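# Four arms lower a slung pipe gently into a trench

## Task

Using the slings attached to the pipe, lower it slowly into the trench until the pipe lies along its full length on the trench floor. The attempt fails immediately if the pipe moves quickly while touching a bank or any part of the trench, for example if it is dropped from a height or rolled in.

## Robot and tools

Robots and cameras. There are four identical i2rt Big YAM arms: arm1, arm2, arm3 and arm4. Each has six revolute joints, a two-finger gripper and a camera on the wrist. The hand reaches about 1.0 m from the joint-1 axis. Every foot (base_link) faces along its own +x. The calibrated foot positions, in metres, are: arm1 (-1.010, -0.478, 0.809), arm2 (-0.307, 0.516, 0.819), arm3 (0.612, -0.542, 0.812) and arm4 (1.210, 0.500, 0.782). So arm1 and arm3 stand on the -y side and arm2 and arm4 on the +y side. The cameras are arm1_cam_wrist to arm4_cam_wrist, plus cam_high and cam_low, which are fixed in the room. All images are 672x504 pixels.

Frame. Every pose uses one scene frame in metres. Its origin is on the floor and +z points up. Quaternions are written w, x, y, z. The hand is the point between the finger pads, roughly 1 cm behind the tips. The fingers point along the hand's +z, and they open and close along its y. The printed hand position can be off, more so when the arm is far out. hand_target is where the hand would be at the joint targets currently held.

move. Its keys are arm1, arm2, arm3, arm4 and cameras. Each arm key holds its own object, and an arm you leave out keeps its previous command.
- "joints" gives absolute targets by name. joint1_rad runs from -2.879 to 2.879 and turns the arm about its foot, positive counter-clockwise seen from above. joint2_rad runs from 0 to 3.141 (shoulder). joint3_rad runs from 0 to 3.019 (elbow; 0 is folded). joint4_rad runs from -1.692 to 1.57 (hand pitch; positive tips the fingers up). joint5_rad runs from -1.57 to 1.57 (sideways swing; positive goes to the arm's right). joint6_rad runs from -2.094 to 2.094 (roll; positive is clockwise seen from behind). These are in radians. gripper_m is the fingertip gap in metres, from 0 to 0.093.
- "target" is a list of seven numbers [x, y, z, qw, qx, qy, qz]. It is an absolute hand pose in the scene frame, and the hand follows a straight line to it from its hand_target. When you use target, joints may contain only gripper_m.
- "speed" is the top speed of that line in m/s, from 0.002 to 0.5, with a default of 0.25. It is allowed only together with target, and turning is capped at twice that value in rad/s.
All motions in one call start at the same moment. All hand paths in a call finish together, paced by the slowest. A hand path lasts 0.5 to 10 s, and a whole action lasts at most 15 s. At each control step the commanded pose is clipped to within 100 mm and 20 degrees of the measured hand pose. Expect hands to end 1 cm or more from their target, to lag, and to overshoot the speed near full stretch. Moves made with joints can sweep the hand along a wide curve. Paths do not avoid obstacles or the other arms. The cameras key is a list of camera names: leaving it out or giving ["all"] returns every camera, and [] returns none. A move with no action just reports the state.

Results. Each arm shows joint_positions, Joint velocities (rad/s, with gripper in m/s; "within noise" means it is still), joint torques (N m, positive toward larger joint values; numbers 3 and 4 wrap around at ±28), hand, hand_target, joint_status and hand_status. A "move:" line gives each moved arm as "done" or its worst status. The status words are:
- off_target: the joint stopped short and may still be pushing.
- time_out: the joint did not finish; it keeps pushing toward a nearby target, and on_its_own lists those joints, where "held at" is the target, not the reading. To ease the push, send the reported position.
- not_followed: a safety check held back the targets. The messages "joint command not followed" and "pose unreachable" also come from that check.
- limit_stop_at_motor_heat: the arm faulted from heat. Send the target again afterwards.
Arms listed under "as last shown" were not commanded. The "pictures" line gives the order of the images. A refused call, such as one with an out-of-range value, cancels your later move, wait and finished_scene calls in that reply. An invalid call with an unknown key does not.

Other tools.
- wait: seconds from 0 to 10, plus an optional cameras list.
- zoom_image: camera plus region [x0, y0, x1, y1] in image pixels from the top-left corner, at most 504 by 504.
- read_manual: section "licences" only.
- finished_scene: scene is the current scene's integer number. It cannot be undone, and the pipe must stay in place without help from the robots.

Gripper. When the gripper holds something hard at full force, gripper_m reads up to 5 mm under the object's width, or sometimes up to 2 mm over it. Shut on nothing, it reads 0 to 0.003. About 5 mm below the touch reading the grip is at full force, roughly 50 to 64 N per pad. To release, command well above the current reading.

Cautions. Lower the pipe evenly and slowly, and never let go of it while it is above the bed or still moving. Do not knock anything out of the work area or onto the floor. Robots pressing hard on each other fails the scene, and a gripper closing on another arm's fingers counts as such a press. The self-collision check can act too late, and it lets fingers, gripper housings and cameras collide. Arms push on without stopping when they hit something. Holding loads, staying stretched out, or pushing at an unreachable pose heats the motors. A MOTOR HOT line warns at 85 °C. At 100 °C the arm goes limp for 30 to 60 s or longer, and it can drop what it holds. Objects may now and then be nudged by outside pushes.

Each tool is called after ">>>" as name(argument=value, ...), one argument or row to a line, values as JSON.

## Session

>>> move(
)

Scene clock: 0.00 s.
Joint torques (N m): no reading
Heat: arm1: hottest joint2_rad 29 °C; arm2: hottest gripper 29 °C; arm3: hottest joint2_rad 29 °C; arm4: hottest joint5_rad 29 °C.
Joint velocities: within noise
arm1.joint_positions: joint1_rad=+0.463 joint2_rad=+0.644 joint3_rad=+1.433 joint4_rad=-1.528 joint5_rad=-0.151 joint6_rad=+0.131 gripper_m=+0.09396
arm1.joint_status: not commanded
arm1.hand: x=-1.1007 y=-0.2799 z=+1.3245 quat_wxyz=(-0.162, +0.716, -0.571, -0.367) (m; scene frame)
arm1.hand_target: x=-1.1003 y=-0.2818 z=+1.3343 quat_wxyz=(-0.169, +0.713, -0.567, -0.376) (m; scene frame)
arm1.hand_status: not commanded
arm2.joint_positions: joint1_rad=+0.344 joint2_rad=+0.519 joint3_rad=+1.379 joint4_rad=-1.320 joint5_rad=+0.063 joint6_rad=+0.187 gripper_m=+0.09396
arm2.joint_status: not commanded
arm2.hand: x=-0.2620 y=+0.3341 z=+1.3801 quat_wxyz=(-0.439, -0.579, -0.615, +0.304) (m; scene frame)
arm2.hand_target: x=-0.2629 y=+0.3373 z=+1.3911 quat_wxyz=(-0.449, -0.575, -0.610, +0.310) (m; scene frame)
arm2.hand_status: not commanded
arm3.joint_positions: joint1_rad=-0.192 joint2_rad=+0.525 joint3_rad=+1.406 joint4_rad=-1.298 joint5_rad=-0.073 joint6_rad=+0.119 gripper_m=+0.09396
arm3.joint_status: not commanded
arm3.hand: x=+0.6033 y=-0.3522 z=+1.3879 quat_wxyz=(-0.348, +0.562, -0.618, -0.425) (m; scene frame)
arm3.hand_target: x=+0.6032 y=-0.3558 z=+1.3978 quat_wxyz=(-0.355, +0.558, -0.613, -0.433) (m; scene frame)
arm3.hand_status: not commanded
arm4.joint_positions: joint1_rad=-0.380 joint2_rad=+0.466 joint3_rad=+1.426 joint4_rad=-1.395 joint5_rad=+0.164 joint6_rad=+0.191 gripper_m=+0.09396
arm4.joint_status: not commanded
arm4.hand: x=+1.1323 y=+0.3633 z=+1.3533 quat_wxyz=(-0.305, -0.747, -0.388, +0.446) (m; scene frame)
arm4.hand_target: x=+1.1330 y=+0.3657 z=+1.3639 quat_wxyz=(-0.312, -0.741, -0.383, +0.454) (m; scene frame)
arm4.hand_status: not commanded
pictures: arm1_cam_wrist, arm2_cam_wrist, arm3_cam_wrist, arm4_cam_wrist, cam_high, cam_low

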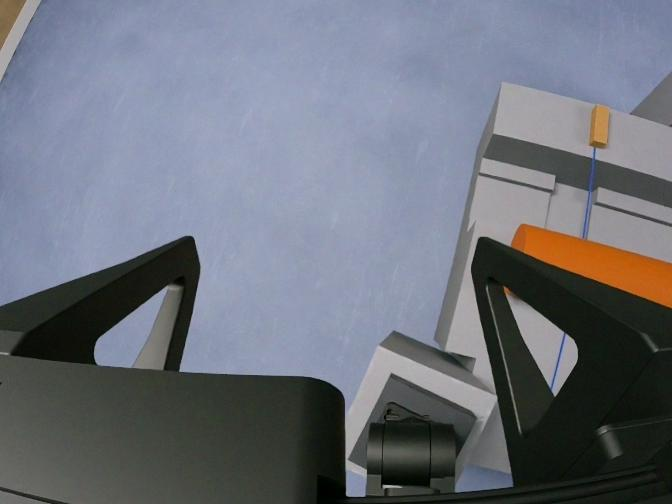

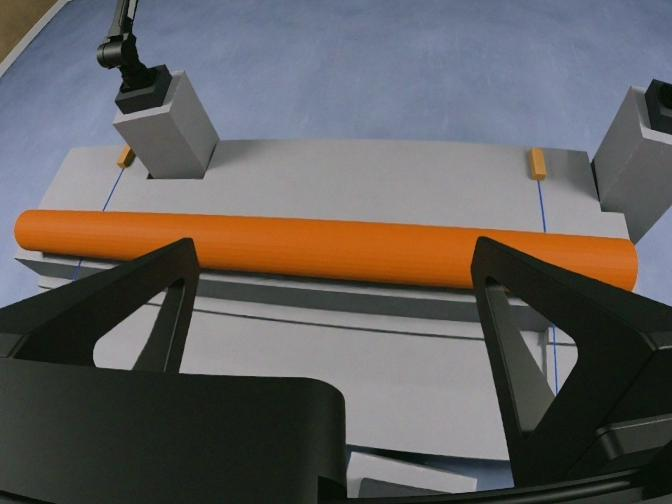

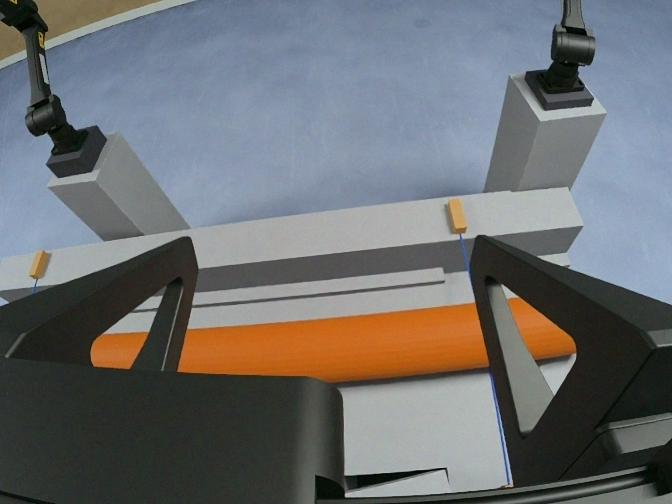

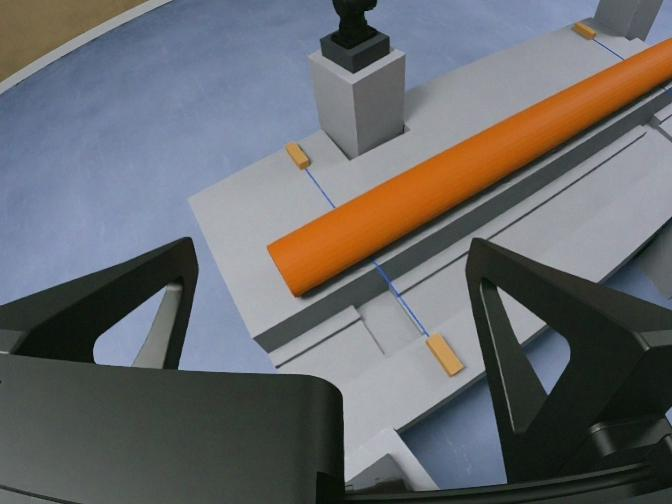

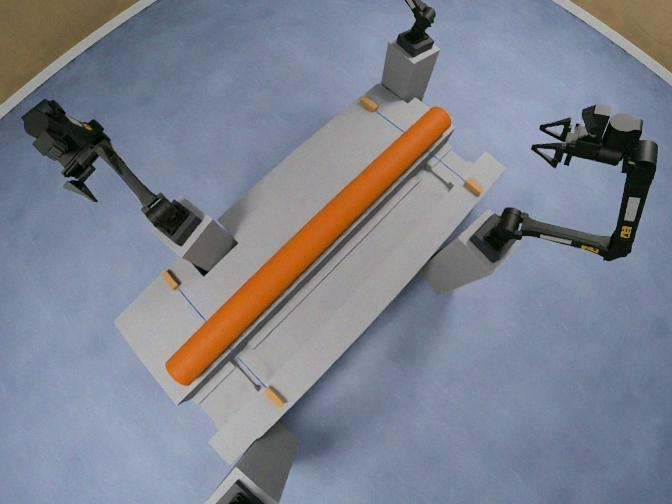

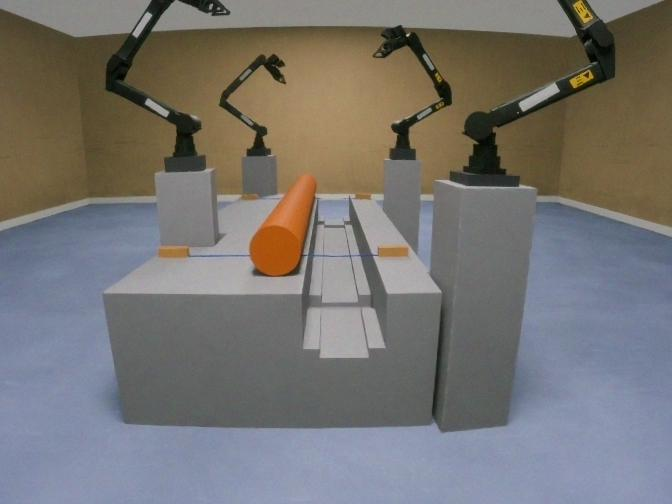

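>>> zoom_image(
  camera="cam_high",
  region=[100, 80, 520, 420],
)

>>> zoom_image(
  camera="cam_low",
  region=[100, 160, 460, 430],
)

>>> zoom_image(
  camera="arm4_cam_wrist",
  region=[180, 120, 480, 400],
)

Scaled by 1.200.

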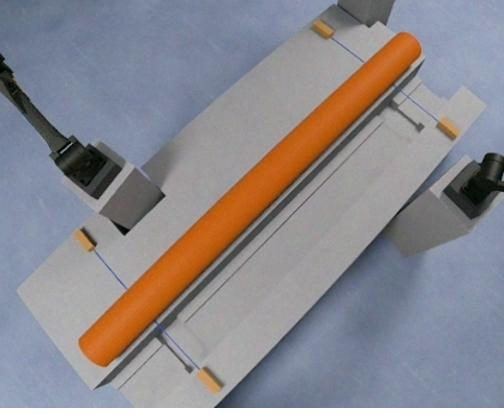

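Scaled by 1.400.

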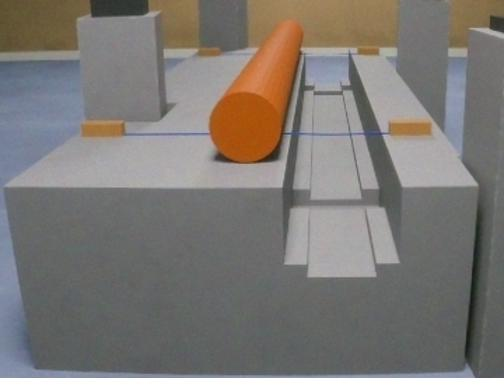

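Scaled by 1.680 from the camera's 672x504 image, which has a finer 960x720 frame.

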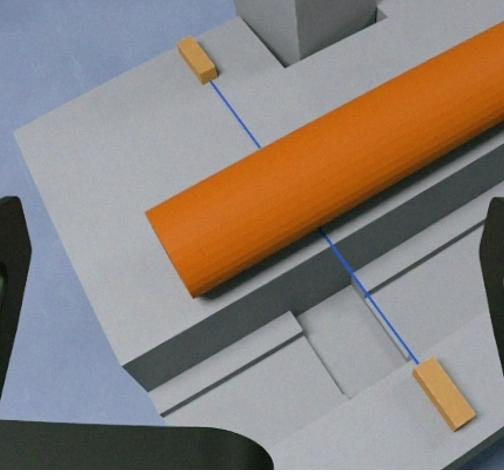

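>>> move(
  arm1={"joints": {"joint1_rad": -1.82, "joint2_rad": 1.761, "joint3_rad": 0.586, "joint4_rad": -0.396, "joint5_rad": 0, "joint6_rad": -1.826}},
  arm2={"joints": {"joint1_rad": -0.98, "joint2_rad": 2.059, "joint3_rad": 1.131, "joint4_rad": -0.642, "joint5_rad": 0, "joint6_rad": -1.044}},
  arm3={"joints": {"joint1_rad": -1.98, "joint2_rad": 1.66, "joint3_rad": 0.358, "joint4_rad": -0.269, "joint5_rad": 0, "joint6_rad": -1.813}},
  arm4={"joints": {"joint1_rad": -1.06, "joint2_rad": 1.874, "joint3_rad": 0.937, "joint4_rad": -0.634, "joint5_rad": 0, "joint6_rad": -0.995}},
)

Scene clock: 113.23 s.
Joint torques (N m): arm1=[0.15 -9.64 3.36 0.81 -0.15 -0.09] | arm2=[-0.03 -18.84 6.5 -0.12 -0.23 0.06] | arm3=[0.97 -9.17 2.44 0.35 -0.36 -0.06] | arm4=[0.85 -15.5 4.62 0.61 0.01 0]
Heat: arm1: hottest joint3_rad 35 °C; arm2: hottest joint3_rad 38 °C; arm3: hottest joint3_rad 30 °C; arm4: hottest joint3_rad 33 °C.
move: arm1 done; arm2 done; arm3 done; arm4 done
Joint velocities: within noise
arm1.joint_positions: joint1_rad=-1.820 joint2_rad=+1.747 joint3_rad=+0.591 joint4_rad=-0.406 joint5_rad=+0.001 joint6_rad=-1.817 gripper_m=+0.09398
arm1.joint_status: all done
arm1.hand: x=-0.7258 y=-0.6088 z=+0.7099 quat_wxyz=(-0.004, +0.640, -0.768, +0.012) (m; scene frame)
arm1.hand_target: x=-0.7294 y=-0.6068 z=+0.7050 quat_wxyz=(-0.002, +0.644, -0.765, +0.008) (m; scene frame)
arm1.hand_status: not commanded
arm2.joint_positions: joint1_rad=-0.987 joint2_rad=+2.068 joint3_rad=+1.127 joint4_rad=-0.651 joint5_rad=+0.002 joint6_rad=-1.037 gripper_m=+0.09397
arm2.joint_status: all done
arm2.hand: x=-0.7254 y=+0.2741 z=+0.7009 quat_wxyz=(-0.007, -0.711, -0.703, -0.004) (m; scene frame)
arm2.hand_target: x=-0.7290 y=+0.2677 z=+0.7058 quat_wxyz=(-0.005, -0.706, -0.708, +0.007) (m; scene frame)
arm2.hand_status: not commanded
arm3.joint_positions: joint1_rad=-1.977 joint2_rad=+1.658 joint3_rad=+0.354 joint4_rad=-0.278 joint5_rad=+0.003 joint6_rad=-1.806 gripper_m=+0.09398
arm3.joint_status: all done
arm3.hand: x=+0.8260 y=-0.5948 z=+0.6995 quat_wxyz=(+0.000, +0.705, -0.709, -0.007) (m; scene frame)
arm3.hand_target: x=+0.8303 y=-0.5960 z=+0.6996 quat_wxyz=(-0.005, +0.706, -0.708, -0.002) (m; scene frame)
arm3.hand_status: not commanded
arm4.joint_positions: joint1_rad=-1.067 joint2_rad=+1.889 joint3_rad=+0.935 joint4_rad=-0.646 joint5_rad=+0.000 joint6_rad=-0.982 gripper_m=+0.09397
arm4.joint_status: all done
arm4.hand: x=+0.8573 y=+0.2742 z=+0.6928 quat_wxyz=(-0.005, -0.714, -0.700, -0.015) (m; scene frame)
arm4.hand_target: x=+0.8529 y=+0.2679 z=+0.6989 quat_wxyz=(-0.003, -0.707, -0.707, -0.001) (m; scene frame)
arm4.hand_status: not commanded
pictures: arm1_cam_wrist, arm2_cam_wrist, arm3_cam_wrist, arm4_cam_wrist, cam_high, cam_low

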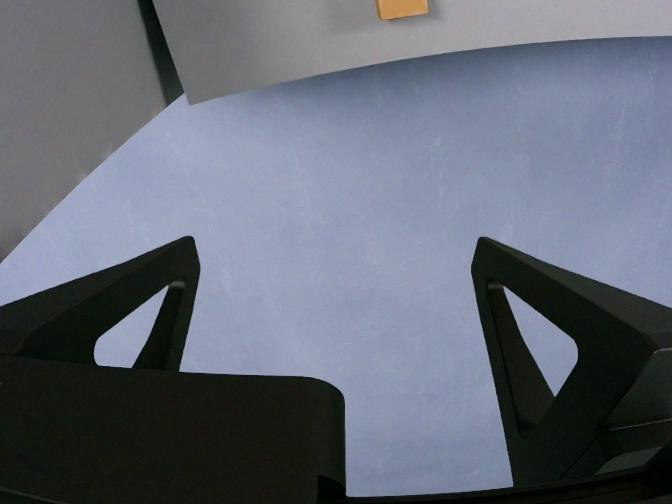

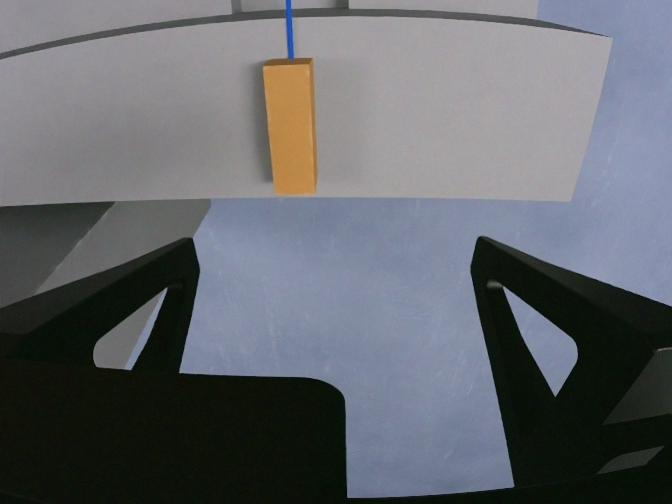

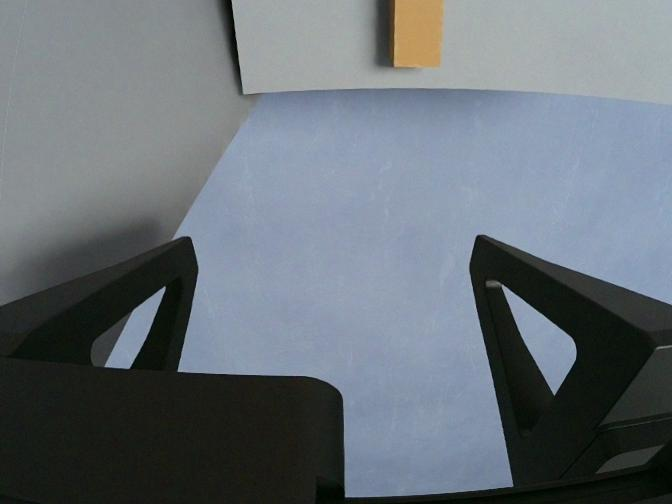

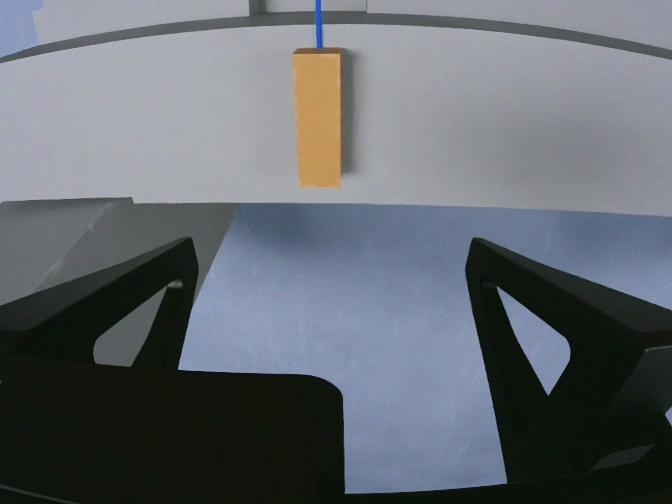

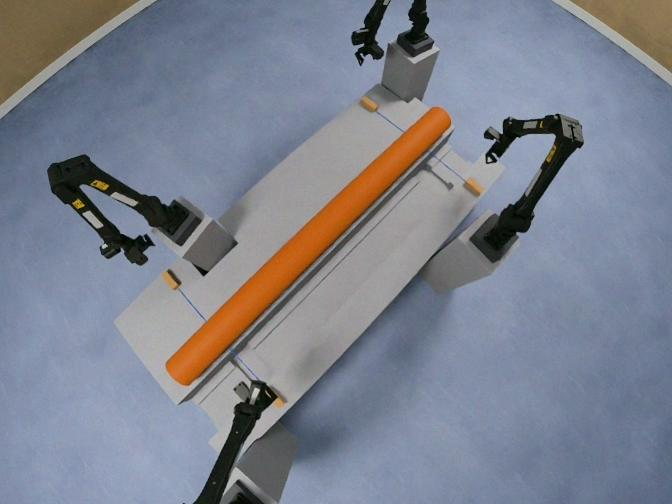

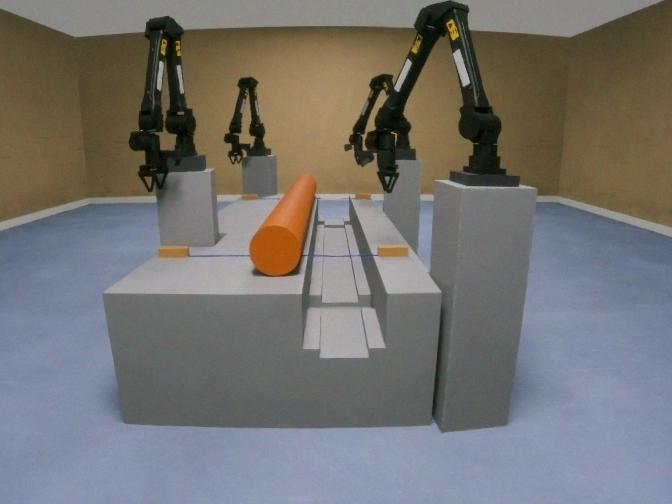

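>>> move(
  arm1={"target": [-0.68, -0.515, 0.63, 0, 0.7071, -0.7071, 0]},
  arm2={"target": [-0.692, 0.28, 0.63, 0, 0.7071, 0.7071, 0]},
  arm3={"target": [0.875, -0.52, 0.63, 0, 0.7071, -0.7071, 0]},
  arm4={"target": [0.875, 0.277, 0.63, 0, 0.7071, 0.7071, 0]},
)

Scene clock: 133.23 s.
Joint torques (N m): arm1=[-0.56 -11.93 2.8 0.77 -0.09 0.11] | arm2=[0.5 -18.14 4.62 0.02 -0.09 0.2] | arm3=[1.08 -12.4 0.65 0.42 -0.1 0.1] | arm4=[0.97 -14.97 3.22 0.61 0.1 0.15]
Heat: arm1: hottest joint3_rad 33 °C; arm2: hottest joint3_rad 35 °C; arm3: hottest joint2_rad 29 °C; arm4: hottest joint3_rad 32 °C.
move: arm1 done; arm2 done; arm3 done; arm4 done
Joint velocities: within noise
arm1.joint_positions: joint1_rad=-1.497 joint2_rad=+2.031 joint3_rad=+0.670 joint4_rad=-0.231 joint5_rad=-0.008 joint6_rad=-1.689 gripper_m=+0.09398
arm1.joint_status: not commanded
arm1.hand: x=-0.6843 y=-0.5128 z=+0.6339 quat_wxyz=(+0.002, +0.712, -0.702, -0.002) (m; scene frame)
arm1.hand_target: x=-0.6801 y=-0.5150 z=+0.6301 quat_wxyz=(+0.000, +0.707, -0.707, +0.000) (m; scene frame)
arm1.hand_status: done (0.006 m and 0.9 deg from the pose sent, 0.131 m and 10.5 deg at the start)
arm2.joint_positions: joint1_rad=-0.972 joint2_rad=+2.192 joint3_rad=+1.036 joint4_rad=-0.445 joint5_rad=+0.012 joint6_rad=-1.028 gripper_m=+0.09397
arm2.joint_status: not commanded
arm2.hand: x=-0.6897 y=+0.2878 z=+0.6273 quat_wxyz=(-0.004, -0.709, -0.705, -0.010) (m; scene frame)
arm2.hand_target: x=-0.6919 y=+0.2800 z=+0.6301 quat_wxyz=(+0.000, -0.707, -0.707, +0.000) (m; scene frame)
arm2.hand_status: done (0.009 m and 1.2 deg from the pose sent, 0.079 m and 1.1 deg at the start)
arm3.joint_positions: joint1_rad=-1.648 joint2_rad=+2.005 joint3_rad=+0.491 joint4_rad=-0.066 joint5_rad=+0.006 joint6_rad=-1.492 gripper_m=+0.09398
arm3.joint_status: not commanded
arm3.hand: x=+0.8736 y=-0.5191 z=+0.6312 quat_wxyz=(+0.001, +0.710, -0.704, -0.003) (m; scene frame)
arm3.hand_target: x=+0.8751 y=-0.5199 z=+0.6300 quat_wxyz=(+0.000, +0.707, -0.707, +0.000) (m; scene frame)
arm3.hand_status: done (0.002 m and 0.6 deg from the pose sent, 0.113 m and 0.9 deg at the start)
arm4.joint_positions: joint1_rad=-1.057 joint2_rad=+2.023 joint3_rad=+0.865 joint4_rad=-0.432 joint5_rad=+0.002 joint6_rad=-0.982 gripper_m=+0.09397
arm4.joint_status: not commanded
arm4.hand: x=+0.8777 y=+0.2827 z=+0.6269 quat_wxyz=(-0.003, -0.710, -0.704, -0.010) (m; scene frame)
arm4.hand_target: x=+0.8751 y=+0.2770 z=+0.6300 quat_wxyz=(+0.000, -0.707, -0.707, +0.000) (m; scene frame)
arm4.hand_status: done (0.007 m and 1.3 deg from the pose sent, 0.065 m and 2.1 deg at the start)
pictures: arm1_cam_wrist, arm2_cam_wrist, arm3_cam_wrist, arm4_cam_wrist, cam_high, cam_low

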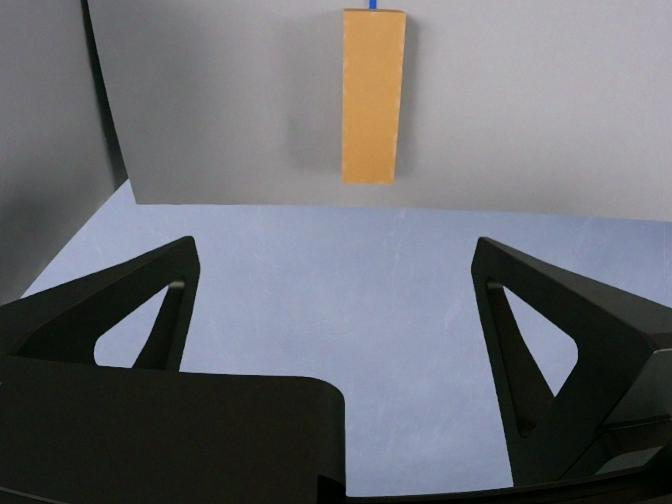

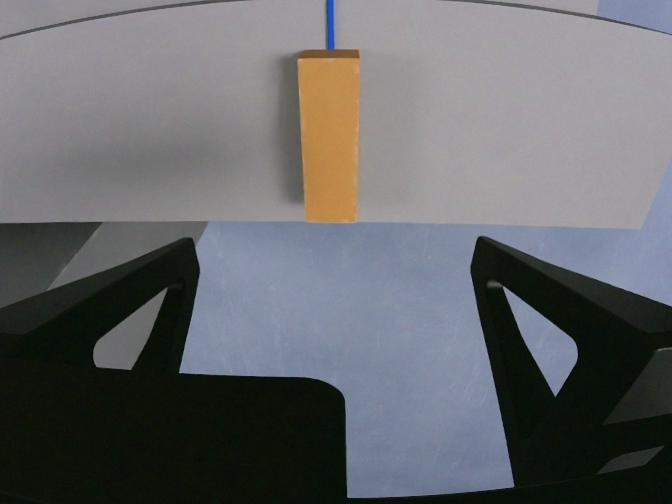

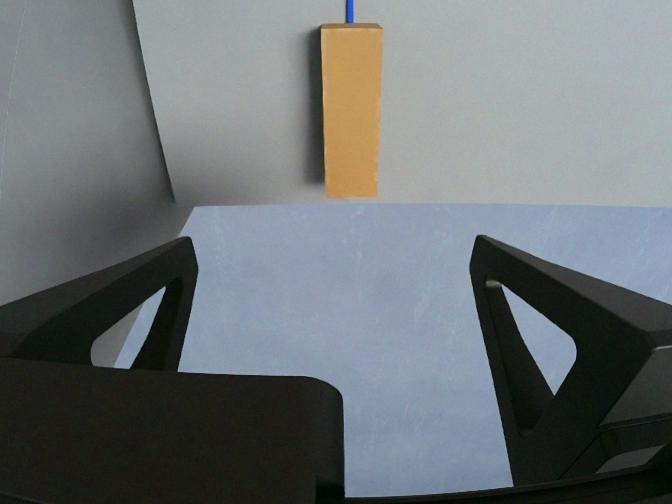

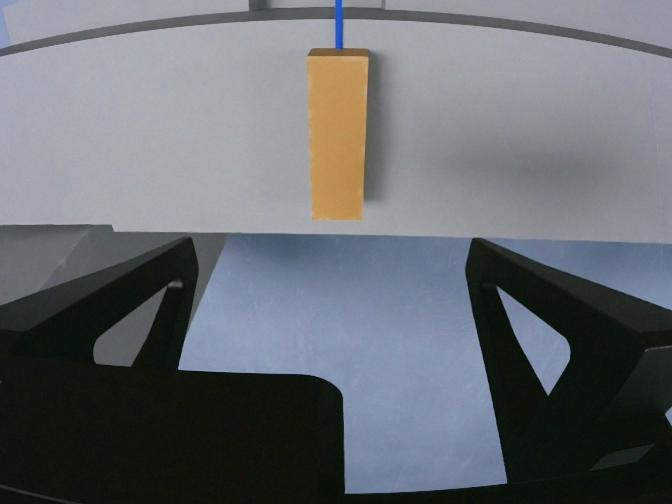

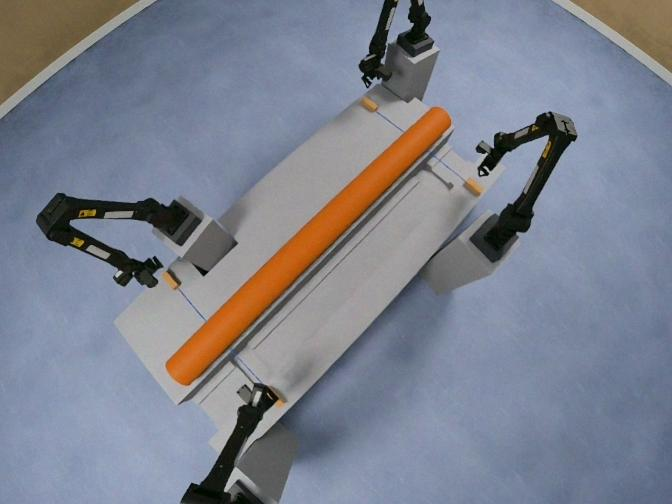

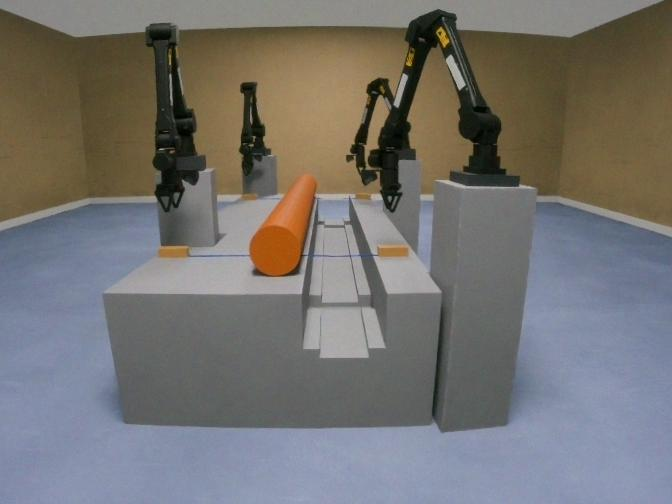

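>>> move(
  arm1={"target": [-0.664, -0.492, 0.56, 0, 0.7071, -0.7071, 0]},
  arm2={"target": [-0.687, 0.290, 0.56, 0, 0.7071, 0.7071, 0]},
  arm3={"target": [0.8834, -0.512, 0.56, 0, 0.7071, -0.7071, 0]},
  arm4={"target": [0.875, 0.285, 0.56, 0, 0.7071, 0.7071, 0]},
)

Scene clock: 156.00 s.
Joint torques (N m): arm1=[-0.15 -14.1 1.35 1.01 -0.12 0.1] | arm2=[-0.79 -18.9 4.49 -0.05 -0.09 0.07] | arm3=[1.9 -15.15 -0.72 0.42 -0.12 0.1] | arm4=[-0.21 -16.38 3.04 0.54 0.09 0]
Heat: arm1: hottest joint3_rad 31 °C; arm2: hottest joint3_rad 34 °C; arm3: hottest joint2_rad 30 °C; arm4: hottest joint3_rad 31 °C.
move: arm1 done; arm2 off_target; arm3 done; arm4 off_target
Joint velocities: within noise
arm1.joint_positions: joint1_rad=-1.431 joint2_rad=+2.271 joint3_rad=+0.771 joint4_rad=-0.095 joint5_rad=-0.008 joint6_rad=-1.617 gripper_m=+0.09398
arm1.joint_status: not commanded
arm1.hand: x=-0.6686 y=-0.4924 z=+0.5631 quat_wxyz=(+0.004, +0.710, -0.704, -0.004) (m; scene frame)
arm1.hand_target: x=-0.6641 y=-0.4920 z=+0.5601 quat_wxyz=(+0.000, +0.707, -0.707, +0.000) (m; scene frame)
arm1.hand_status: done (0.006 m and 0.8 deg from the pose sent, 0.079 m and 0.9 deg at the start)
arm2.joint_positions: joint1_rad=-0.972 joint2_rad=+2.370 joint3_rad=+1.045 joint4_rad=-0.298 joint5_rad=+0.012 joint6_rad=-1.030 gripper_m=+0.09397
arm2.joint_status: not commanded
arm2.hand: x=-0.6702 y=+0.2984 z=+0.5536 quat_wxyz=(-0.006, -0.708, -0.706, -0.020) (m; scene frame)
arm2.hand_target: x=-0.6868 y=+0.2901 z=+0.5604 quat_wxyz=(+0.000, -0.707, -0.707, +0.000) (m; scene frame)
arm2.hand_status: off_target (0.020 m and 2.4 deg from the pose sent, 0.067 m and 1.2 deg at the start)
arm3.joint_positions: joint1_rad=-1.634 joint2_rad=+2.289 joint3_rad=+0.588 joint4_rad=+0.113 joint5_rad=+0.007 joint6_rad=-1.468 gripper_m=+0.09398
arm3.joint_status: not commanded
arm3.hand: x=+0.8797 y=-0.5142 z=+0.5595 quat_wxyz=(+0.004, +0.707, -0.707, -0.005) (m; scene frame)
arm3.hand_target: x=+0.8835 y=-0.5120 z=+0.5600 quat_wxyz=(+0.000, +0.707, -0.707, +0.000) (m; scene frame)
arm3.hand_status: done (0.004 m and 0.8 deg from the pose sent, 0.072 m and 0.6 deg at the start)
arm4.joint_positions: joint1_rad=-1.057 joint2_rad=+2.225 joint3_rad=+0.873 joint4_rad=-0.264 joint5_rad=+0.003 joint6_rad=-0.986 gripper_m=+0.09397
arm4.joint_status: not commanded
arm4.hand: x=+0.8940 y=+0.2932 z=+0.5523 quat_wxyz=(-0.006, -0.709, -0.705, -0.023) (m; scene frame)
arm4.hand_target: x=+0.8753 y=+0.2852 z=+0.5604 quat_wxyz=(+0.000, -0.707, -0.707, +0.000) (m; scene frame)
arm4.hand_status: off_target (0.022 m and 2.8 deg from the pose sent, 0.067 m and 1.3 deg at the start)
pictures: arm1_cam_wrist, arm2_cam_wrist, arm3_cam_wrist, arm4_cam_wrist, cam_high, cam_low

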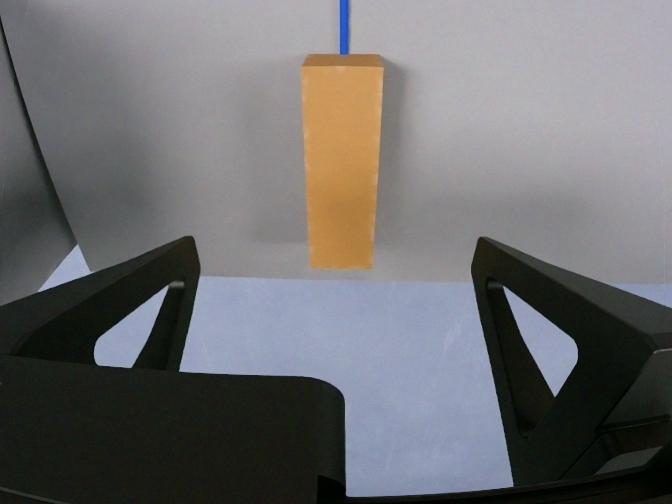

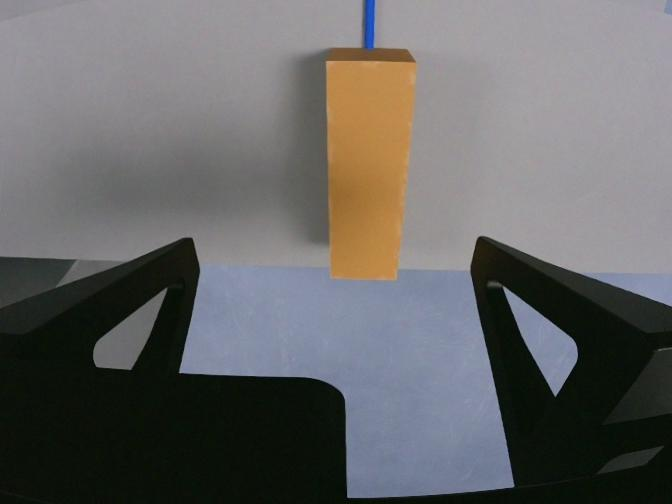

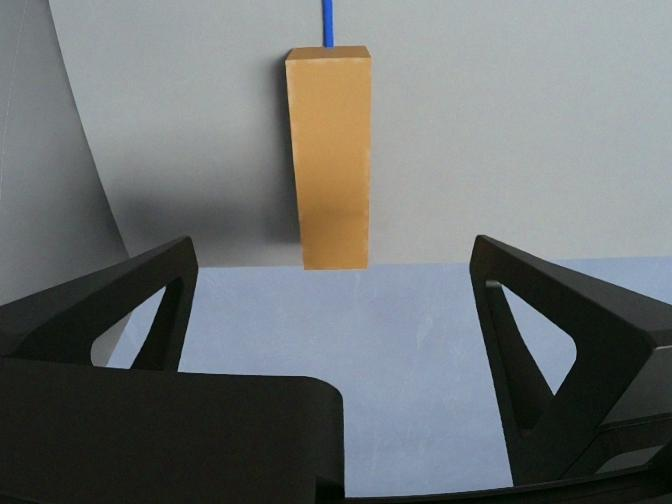

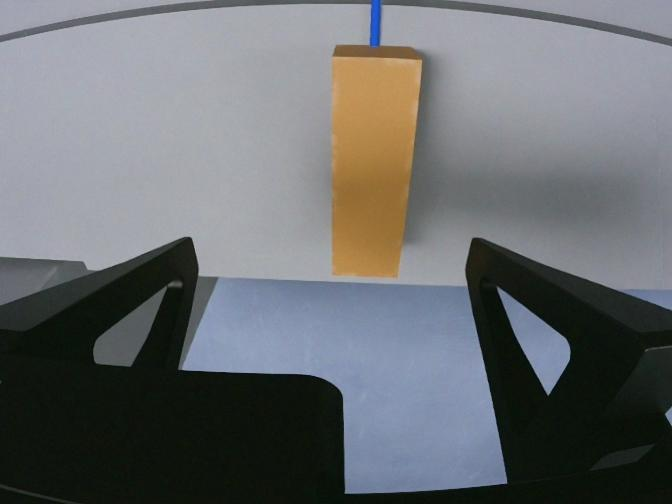

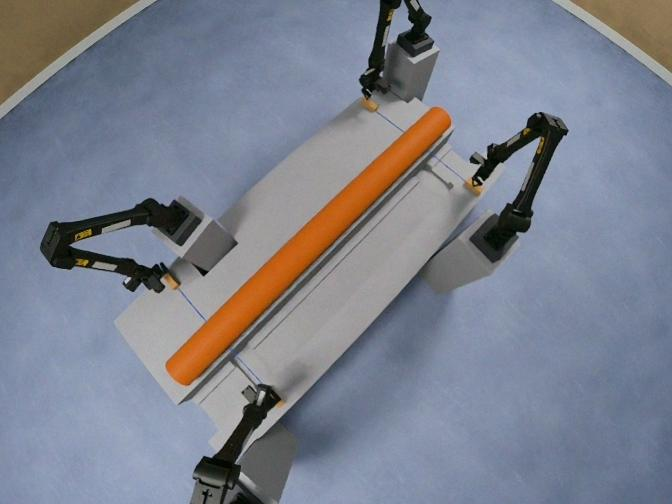

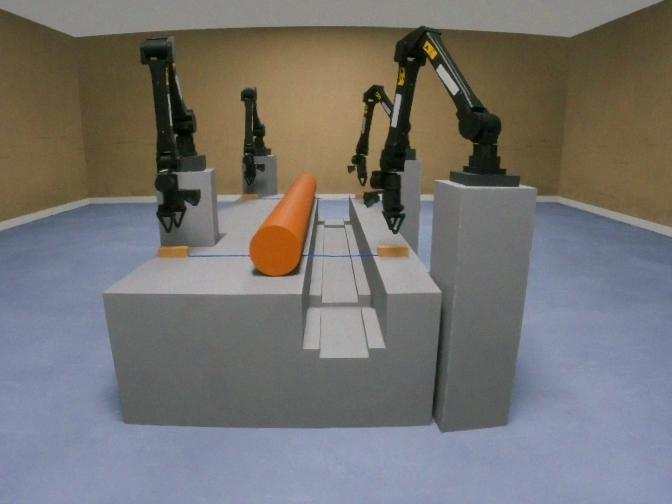

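>>> move(
  arm1={"target": [-0.661, -0.493, 0.492, 0, 0.7071, -0.7071, 0], "speed": 0.12},
  arm2={"target": [-0.700, 0.293, 0.498, 0, 0.7071, 0.7071, 0], "speed": 0.12},
  arm3={"target": [0.884, -0.510, 0.492, 0, 0.7071, -0.7071, 0], "speed": 0.12},
  arm4={"target": [0.862, 0.288, 0.498, 0, 0.7071, 0.7071, 0], "speed": 0.12},
)

Scene clock: 170.50 s.
Joint torques (N m): arm1=[-0.26 -14.62 0.43 0.88 -0.13 0.07] | arm2=[-1.67 -18.55 3.9 0.02 -0.1 0.04] | arm3=[1.96 -15.44 -1.54 0.42 -0.11 0.1] | arm4=[-0.26 -16.26 2.37 0.59 0.07 0]
Heat: arm1: hottest joint2_rad 31 °C; arm2: hottest joint2_rad 33 °C; arm3: hottest joint2_rad 31 °C; arm4: hottest joint3_rad 31 °C.
move: arm1 done; arm2 off_target; arm3 done; arm4 off_target
Joint velocities: within noise
arm1.joint_positions: joint1_rad=-1.431 joint2_rad=+2.473 joint3_rad=+0.874 joint4_rad=+0.014 joint5_rad=-0.008 joint6_rad=-1.616 gripper_m=+0.09398
arm1.joint_status: not commanded
arm1.hand: x=-0.6596 y=-0.4933 z=+0.4981 quat_wxyz=(+0.000, +0.710, -0.704, +0.000) (m; scene frame)
arm1.hand_target: x=-0.6610 y=-0.4930 z=+0.4922 quat_wxyz=(+0.000, +0.707, -0.707, +0.000) (m; scene frame)
arm1.hand_status: done (0.006 m and 0.4 deg from the pose sent, 0.072 m and 0.8 deg at the start)
arm2.joint_positions: joint1_rad=-0.983 joint2_rad=+2.526 joint3_rad=+1.152 joint4_rad=-0.237 joint5_rad=+0.013 joint6_rad=-1.051 gripper_m=+0.09397
arm2.joint_status: not commanded
arm2.hand: x=-0.6851 y=+0.2944 z=+0.4973 quat_wxyz=(-0.004, -0.705, -0.709, -0.014) (m; scene frame)
arm2.hand_target: x=-0.6999 y=+0.2931 z=+0.4983 quat_wxyz=(+0.000, -0.707, -0.707, +0.000) (m; scene frame)
arm2.hand_status: off_target (0.015 m and 1.8 deg from the pose sent, 0.063 m and 2.4 deg at the start)
arm3.joint_positions: joint1_rad=-1.630 joint2_rad=+2.518 joint3_rad=+0.696 joint4_rad=+0.240 joint5_rad=+0.007 joint6_rad=-1.463 gripper_m=+0.09398
arm3.joint_status: not commanded
arm3.hand: x=+0.8830 y=-0.5123 z=+0.4938 quat_wxyz=(+0.002, +0.706, -0.708, -0.003) (m; scene frame)
arm3.hand_target: x=+0.8839 y=-0.5101 z=+0.4921 quat_wxyz=(+0.000, +0.707, -0.707, +0.000) (m; scene frame)
arm3.hand_status: done (0.003 m and 0.4 deg from the pose sent, 0.068 m and 0.8 deg at the start)
arm4.joint_positions: joint1_rad=-1.081 joint2_rad=+2.393 joint3_rad=+0.967 joint4_rad=-0.175 joint5_rad=+0.003 joint6_rad=-1.010 gripper_m=+0.09397
arm4.joint_status: not commanded
arm4.hand: x=+0.8763 y=+0.2926 z=+0.4957 quat_wxyz=(-0.004, -0.709, -0.705, -0.016) (m; scene frame)
arm4.hand_target: x=+0.8621 y=+0.2882 z=+0.4983 quat_wxyz=(+0.000, -0.707, -0.707, +0.000) (m; scene frame)
arm4.hand_status: off_target (0.015 m and 1.9 deg from the pose sent, 0.063 m and 2.8 deg at the start)
pictures: arm1_cam_wrist, arm2_cam_wrist, arm3_cam_wrist, arm4_cam_wrist, cam_high, cam_low

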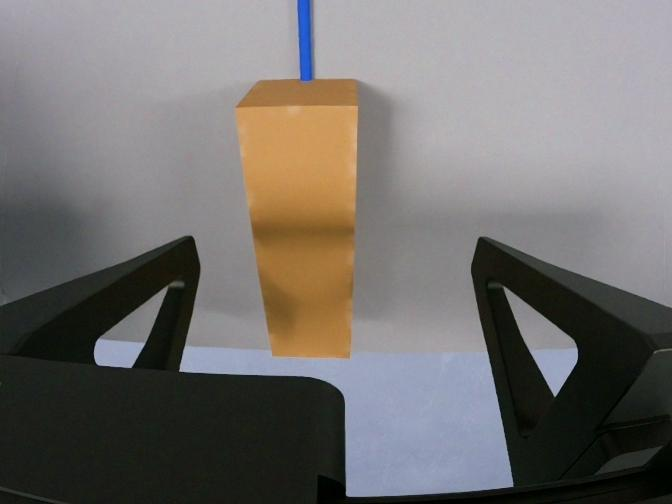

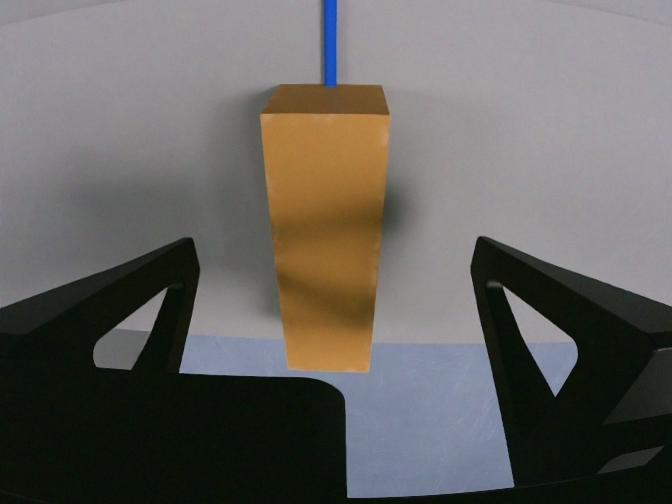

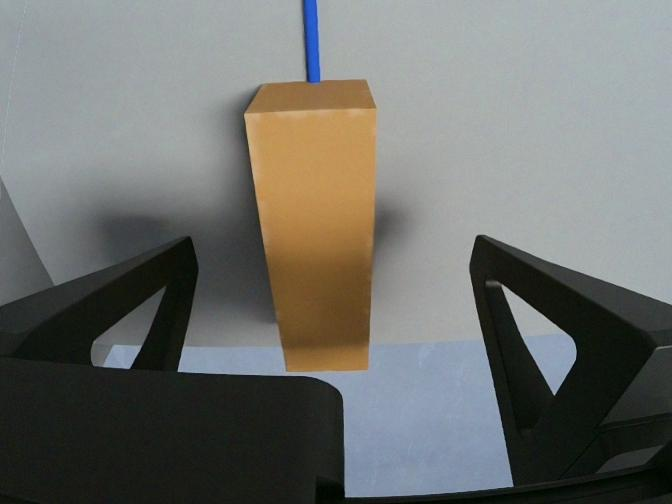

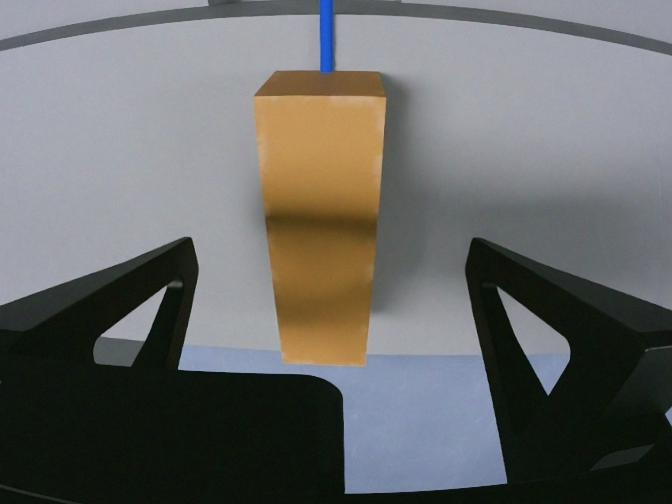

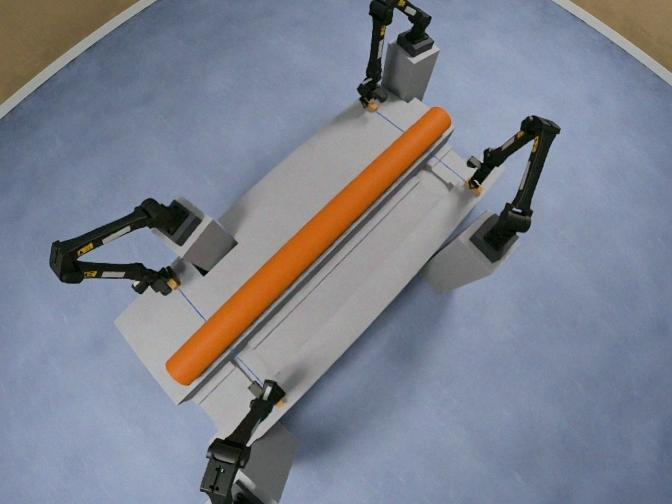

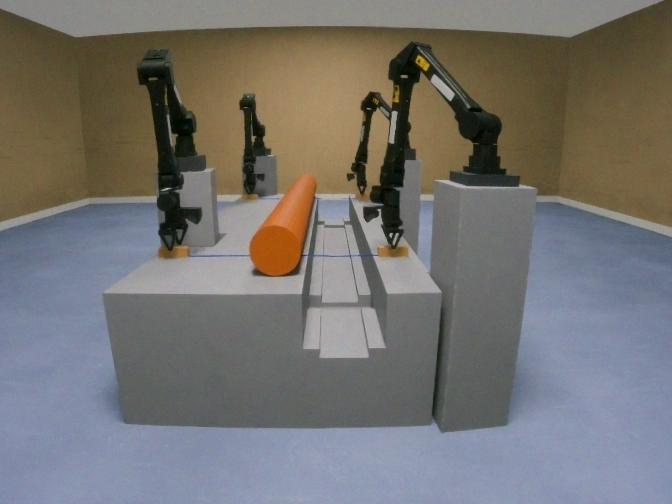

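>>> move(
  arm1={"target": [-0.680, -0.493, 0.487, 0, 0.7071, -0.7071, 0], "speed": 0.1},
  arm3={"target": [0.876, -0.510, 0.489, 0, 0.7071, -0.7071, 0], "speed": 0.1},
  cameras=["arm1_cam_wrist", "arm3_cam_wrist"],
)

Scene clock: 175.53 s.
Joint torques (N m): arm1=[-0.44 -13.8 -0.62 0.95 -0.12 0.01] | arm2=[-1.67 -18.67 3.92 -0.01 -0.1 0.07] | arm3=[2.02 -14.21 -2.47 0.4 -0.11 0.09] | arm4=[-0.26 -16.21 2.37 0.62 0.07 0]
Heat: arm1: hottest joint2_rad 31 °C; arm2: hottest joint2_rad 33 °C; arm3: hottest joint2_rad 31 °C; arm4: hottest joint3_rad 31 °C.
move: arm1 off_target; arm3 off_target
Joint velocities: within noise
arm1.joint_positions: joint1_rad=-1.431 joint2_rad=+2.482 joint3_rad=+0.842 joint4_rad=+0.072 joint5_rad=-0.008 joint6_rad=-1.616 gripper_m=+0.09398
arm1.joint_status: not commanded
arm1.hand: x=-0.6691 y=-0.4929 z=+0.4957 quat_wxyz=(-0.006, +0.710, -0.704, +0.006) (m; scene frame)
arm1.hand_target: x=-0.6801 y=-0.4930 z=+0.4874 quat_wxyz=(+0.000, +0.707, -0.707, +0.000) (m; scene frame)
arm1.hand_status: off_target (0.014 m and 1.1 deg from the pose sent, 0.023 m and 0.4 deg at the start)
arm2, arm4: as last shown
arm2.joint_positions: joint1_rad=-0.983 joint2_rad=+2.526 joint3_rad=+1.152 joint4_rad=-0.236 joint5_rad=+0.013 joint6_rad=-1.052 gripper_m=+0.09397
arm2.hand: x=-0.6854 y=+0.2942 z=+0.4973 quat_wxyz=(-0.004, -0.704, -0.710, -0.014) (m; scene frame)
arm3.joint_positions: joint1_rad=-1.628 joint2_rad=+2.523 joint3_rad=+0.696 joint4_rad=+0.268 joint5_rad=+0.007 joint6_rad=-1.460 gripper_m=+0.09398
arm3.joint_status: not commanded
arm3.hand: x=+0.8876 y=-0.5111 z=+0.4926 quat_wxyz=(-0.007, +0.706, -0.708, +0.004) (m; scene frame)
arm3.hand_target: x=+0.8760 y=-0.5102 z=+0.4893 quat_wxyz=(+0.000, +0.707, -0.707, +0.000) (m; scene frame)
arm3.hand_status: off_target (0.012 m and 1.0 deg from the pose sent, 0.009 m and 0.4 deg at the start)
arm4.joint_positions: joint1_rad=-1.081 joint2_rad=+2.393 joint3_rad=+0.967 joint4_rad=-0.175 joint5_rad=+0.003 joint6_rad=-1.011 gripper_m=+0.09397
pictures: arm1_cam_wrist, arm3_cam_wrist

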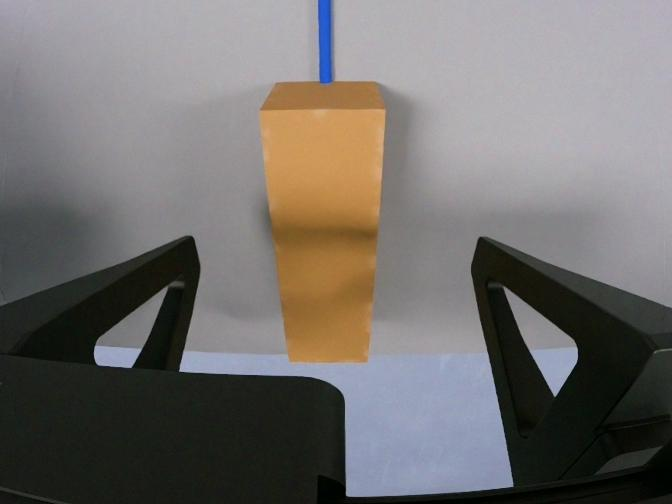

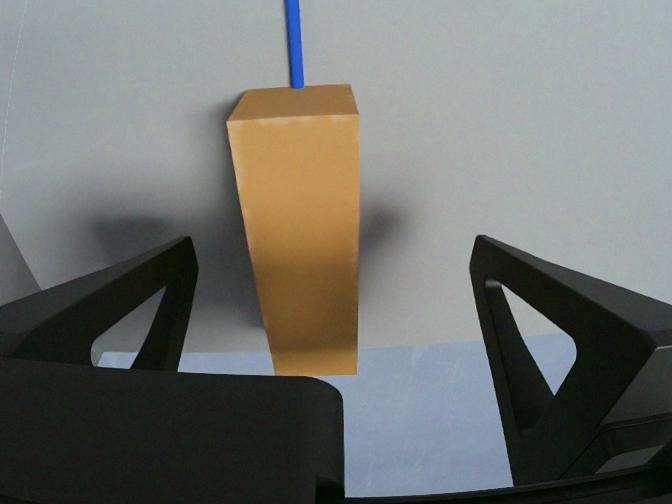

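>>> move(
  arm3={"target": [0.862, -0.510, 0.489, 0, 0.7071, -0.7071, 0], "speed": 0.1},
  cameras=["arm3_cam_wrist"],
)

Scene clock: 183.13 s.
Joint torques (N m): arm1=[-0.44 -13.1 -0.51 0.98 -0.13 0.06] | arm2=[-1.55 -18.67 3.9 -0.02 -0.1 0.06] | arm3=[1.9 -14.15 -2.93 0.49 -0.11 0.08] | arm4=[-0.21 -16.26 2.4 0.61 0.08 0]
Heat: arm1: hottest joint2_rad 31 °C; arm2: hottest joint2_rad 34 °C; arm3: hottest joint2_rad 31 °C; arm4: hottest joint3_rad 30 °C.
move: arm3 off_target
Joint velocities: within noise
arm1, arm2, arm4: as last shown
arm3.joint_positions: joint1_rad=-1.621 joint2_rad=+2.540 joint3_rad=+0.668 joint4_rad=+0.313 joint5_rad=+0.007 joint6_rad=-1.454 gripper_m=+0.09398
arm3.joint_status: not commanded
arm3.hand: x=+0.8735 y=-0.5108 z=+0.4913 quat_wxyz=(-0.007, +0.706, -0.708, +0.004) (m; scene frame)
arm3.hand_target: x=+0.8621 y=-0.5102 z=+0.4892 quat_wxyz=(+0.000, +0.707, -0.707, +0.000) (m; scene frame)
arm3.hand_status: off_target (0.012 m and 0.9 deg from the pose sent, 0.026 m and 1.0 deg at the start)
pictures: arm3_cam_wrist

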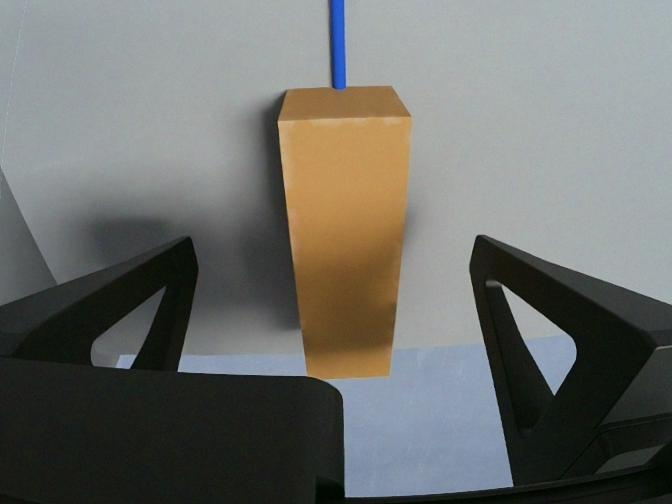

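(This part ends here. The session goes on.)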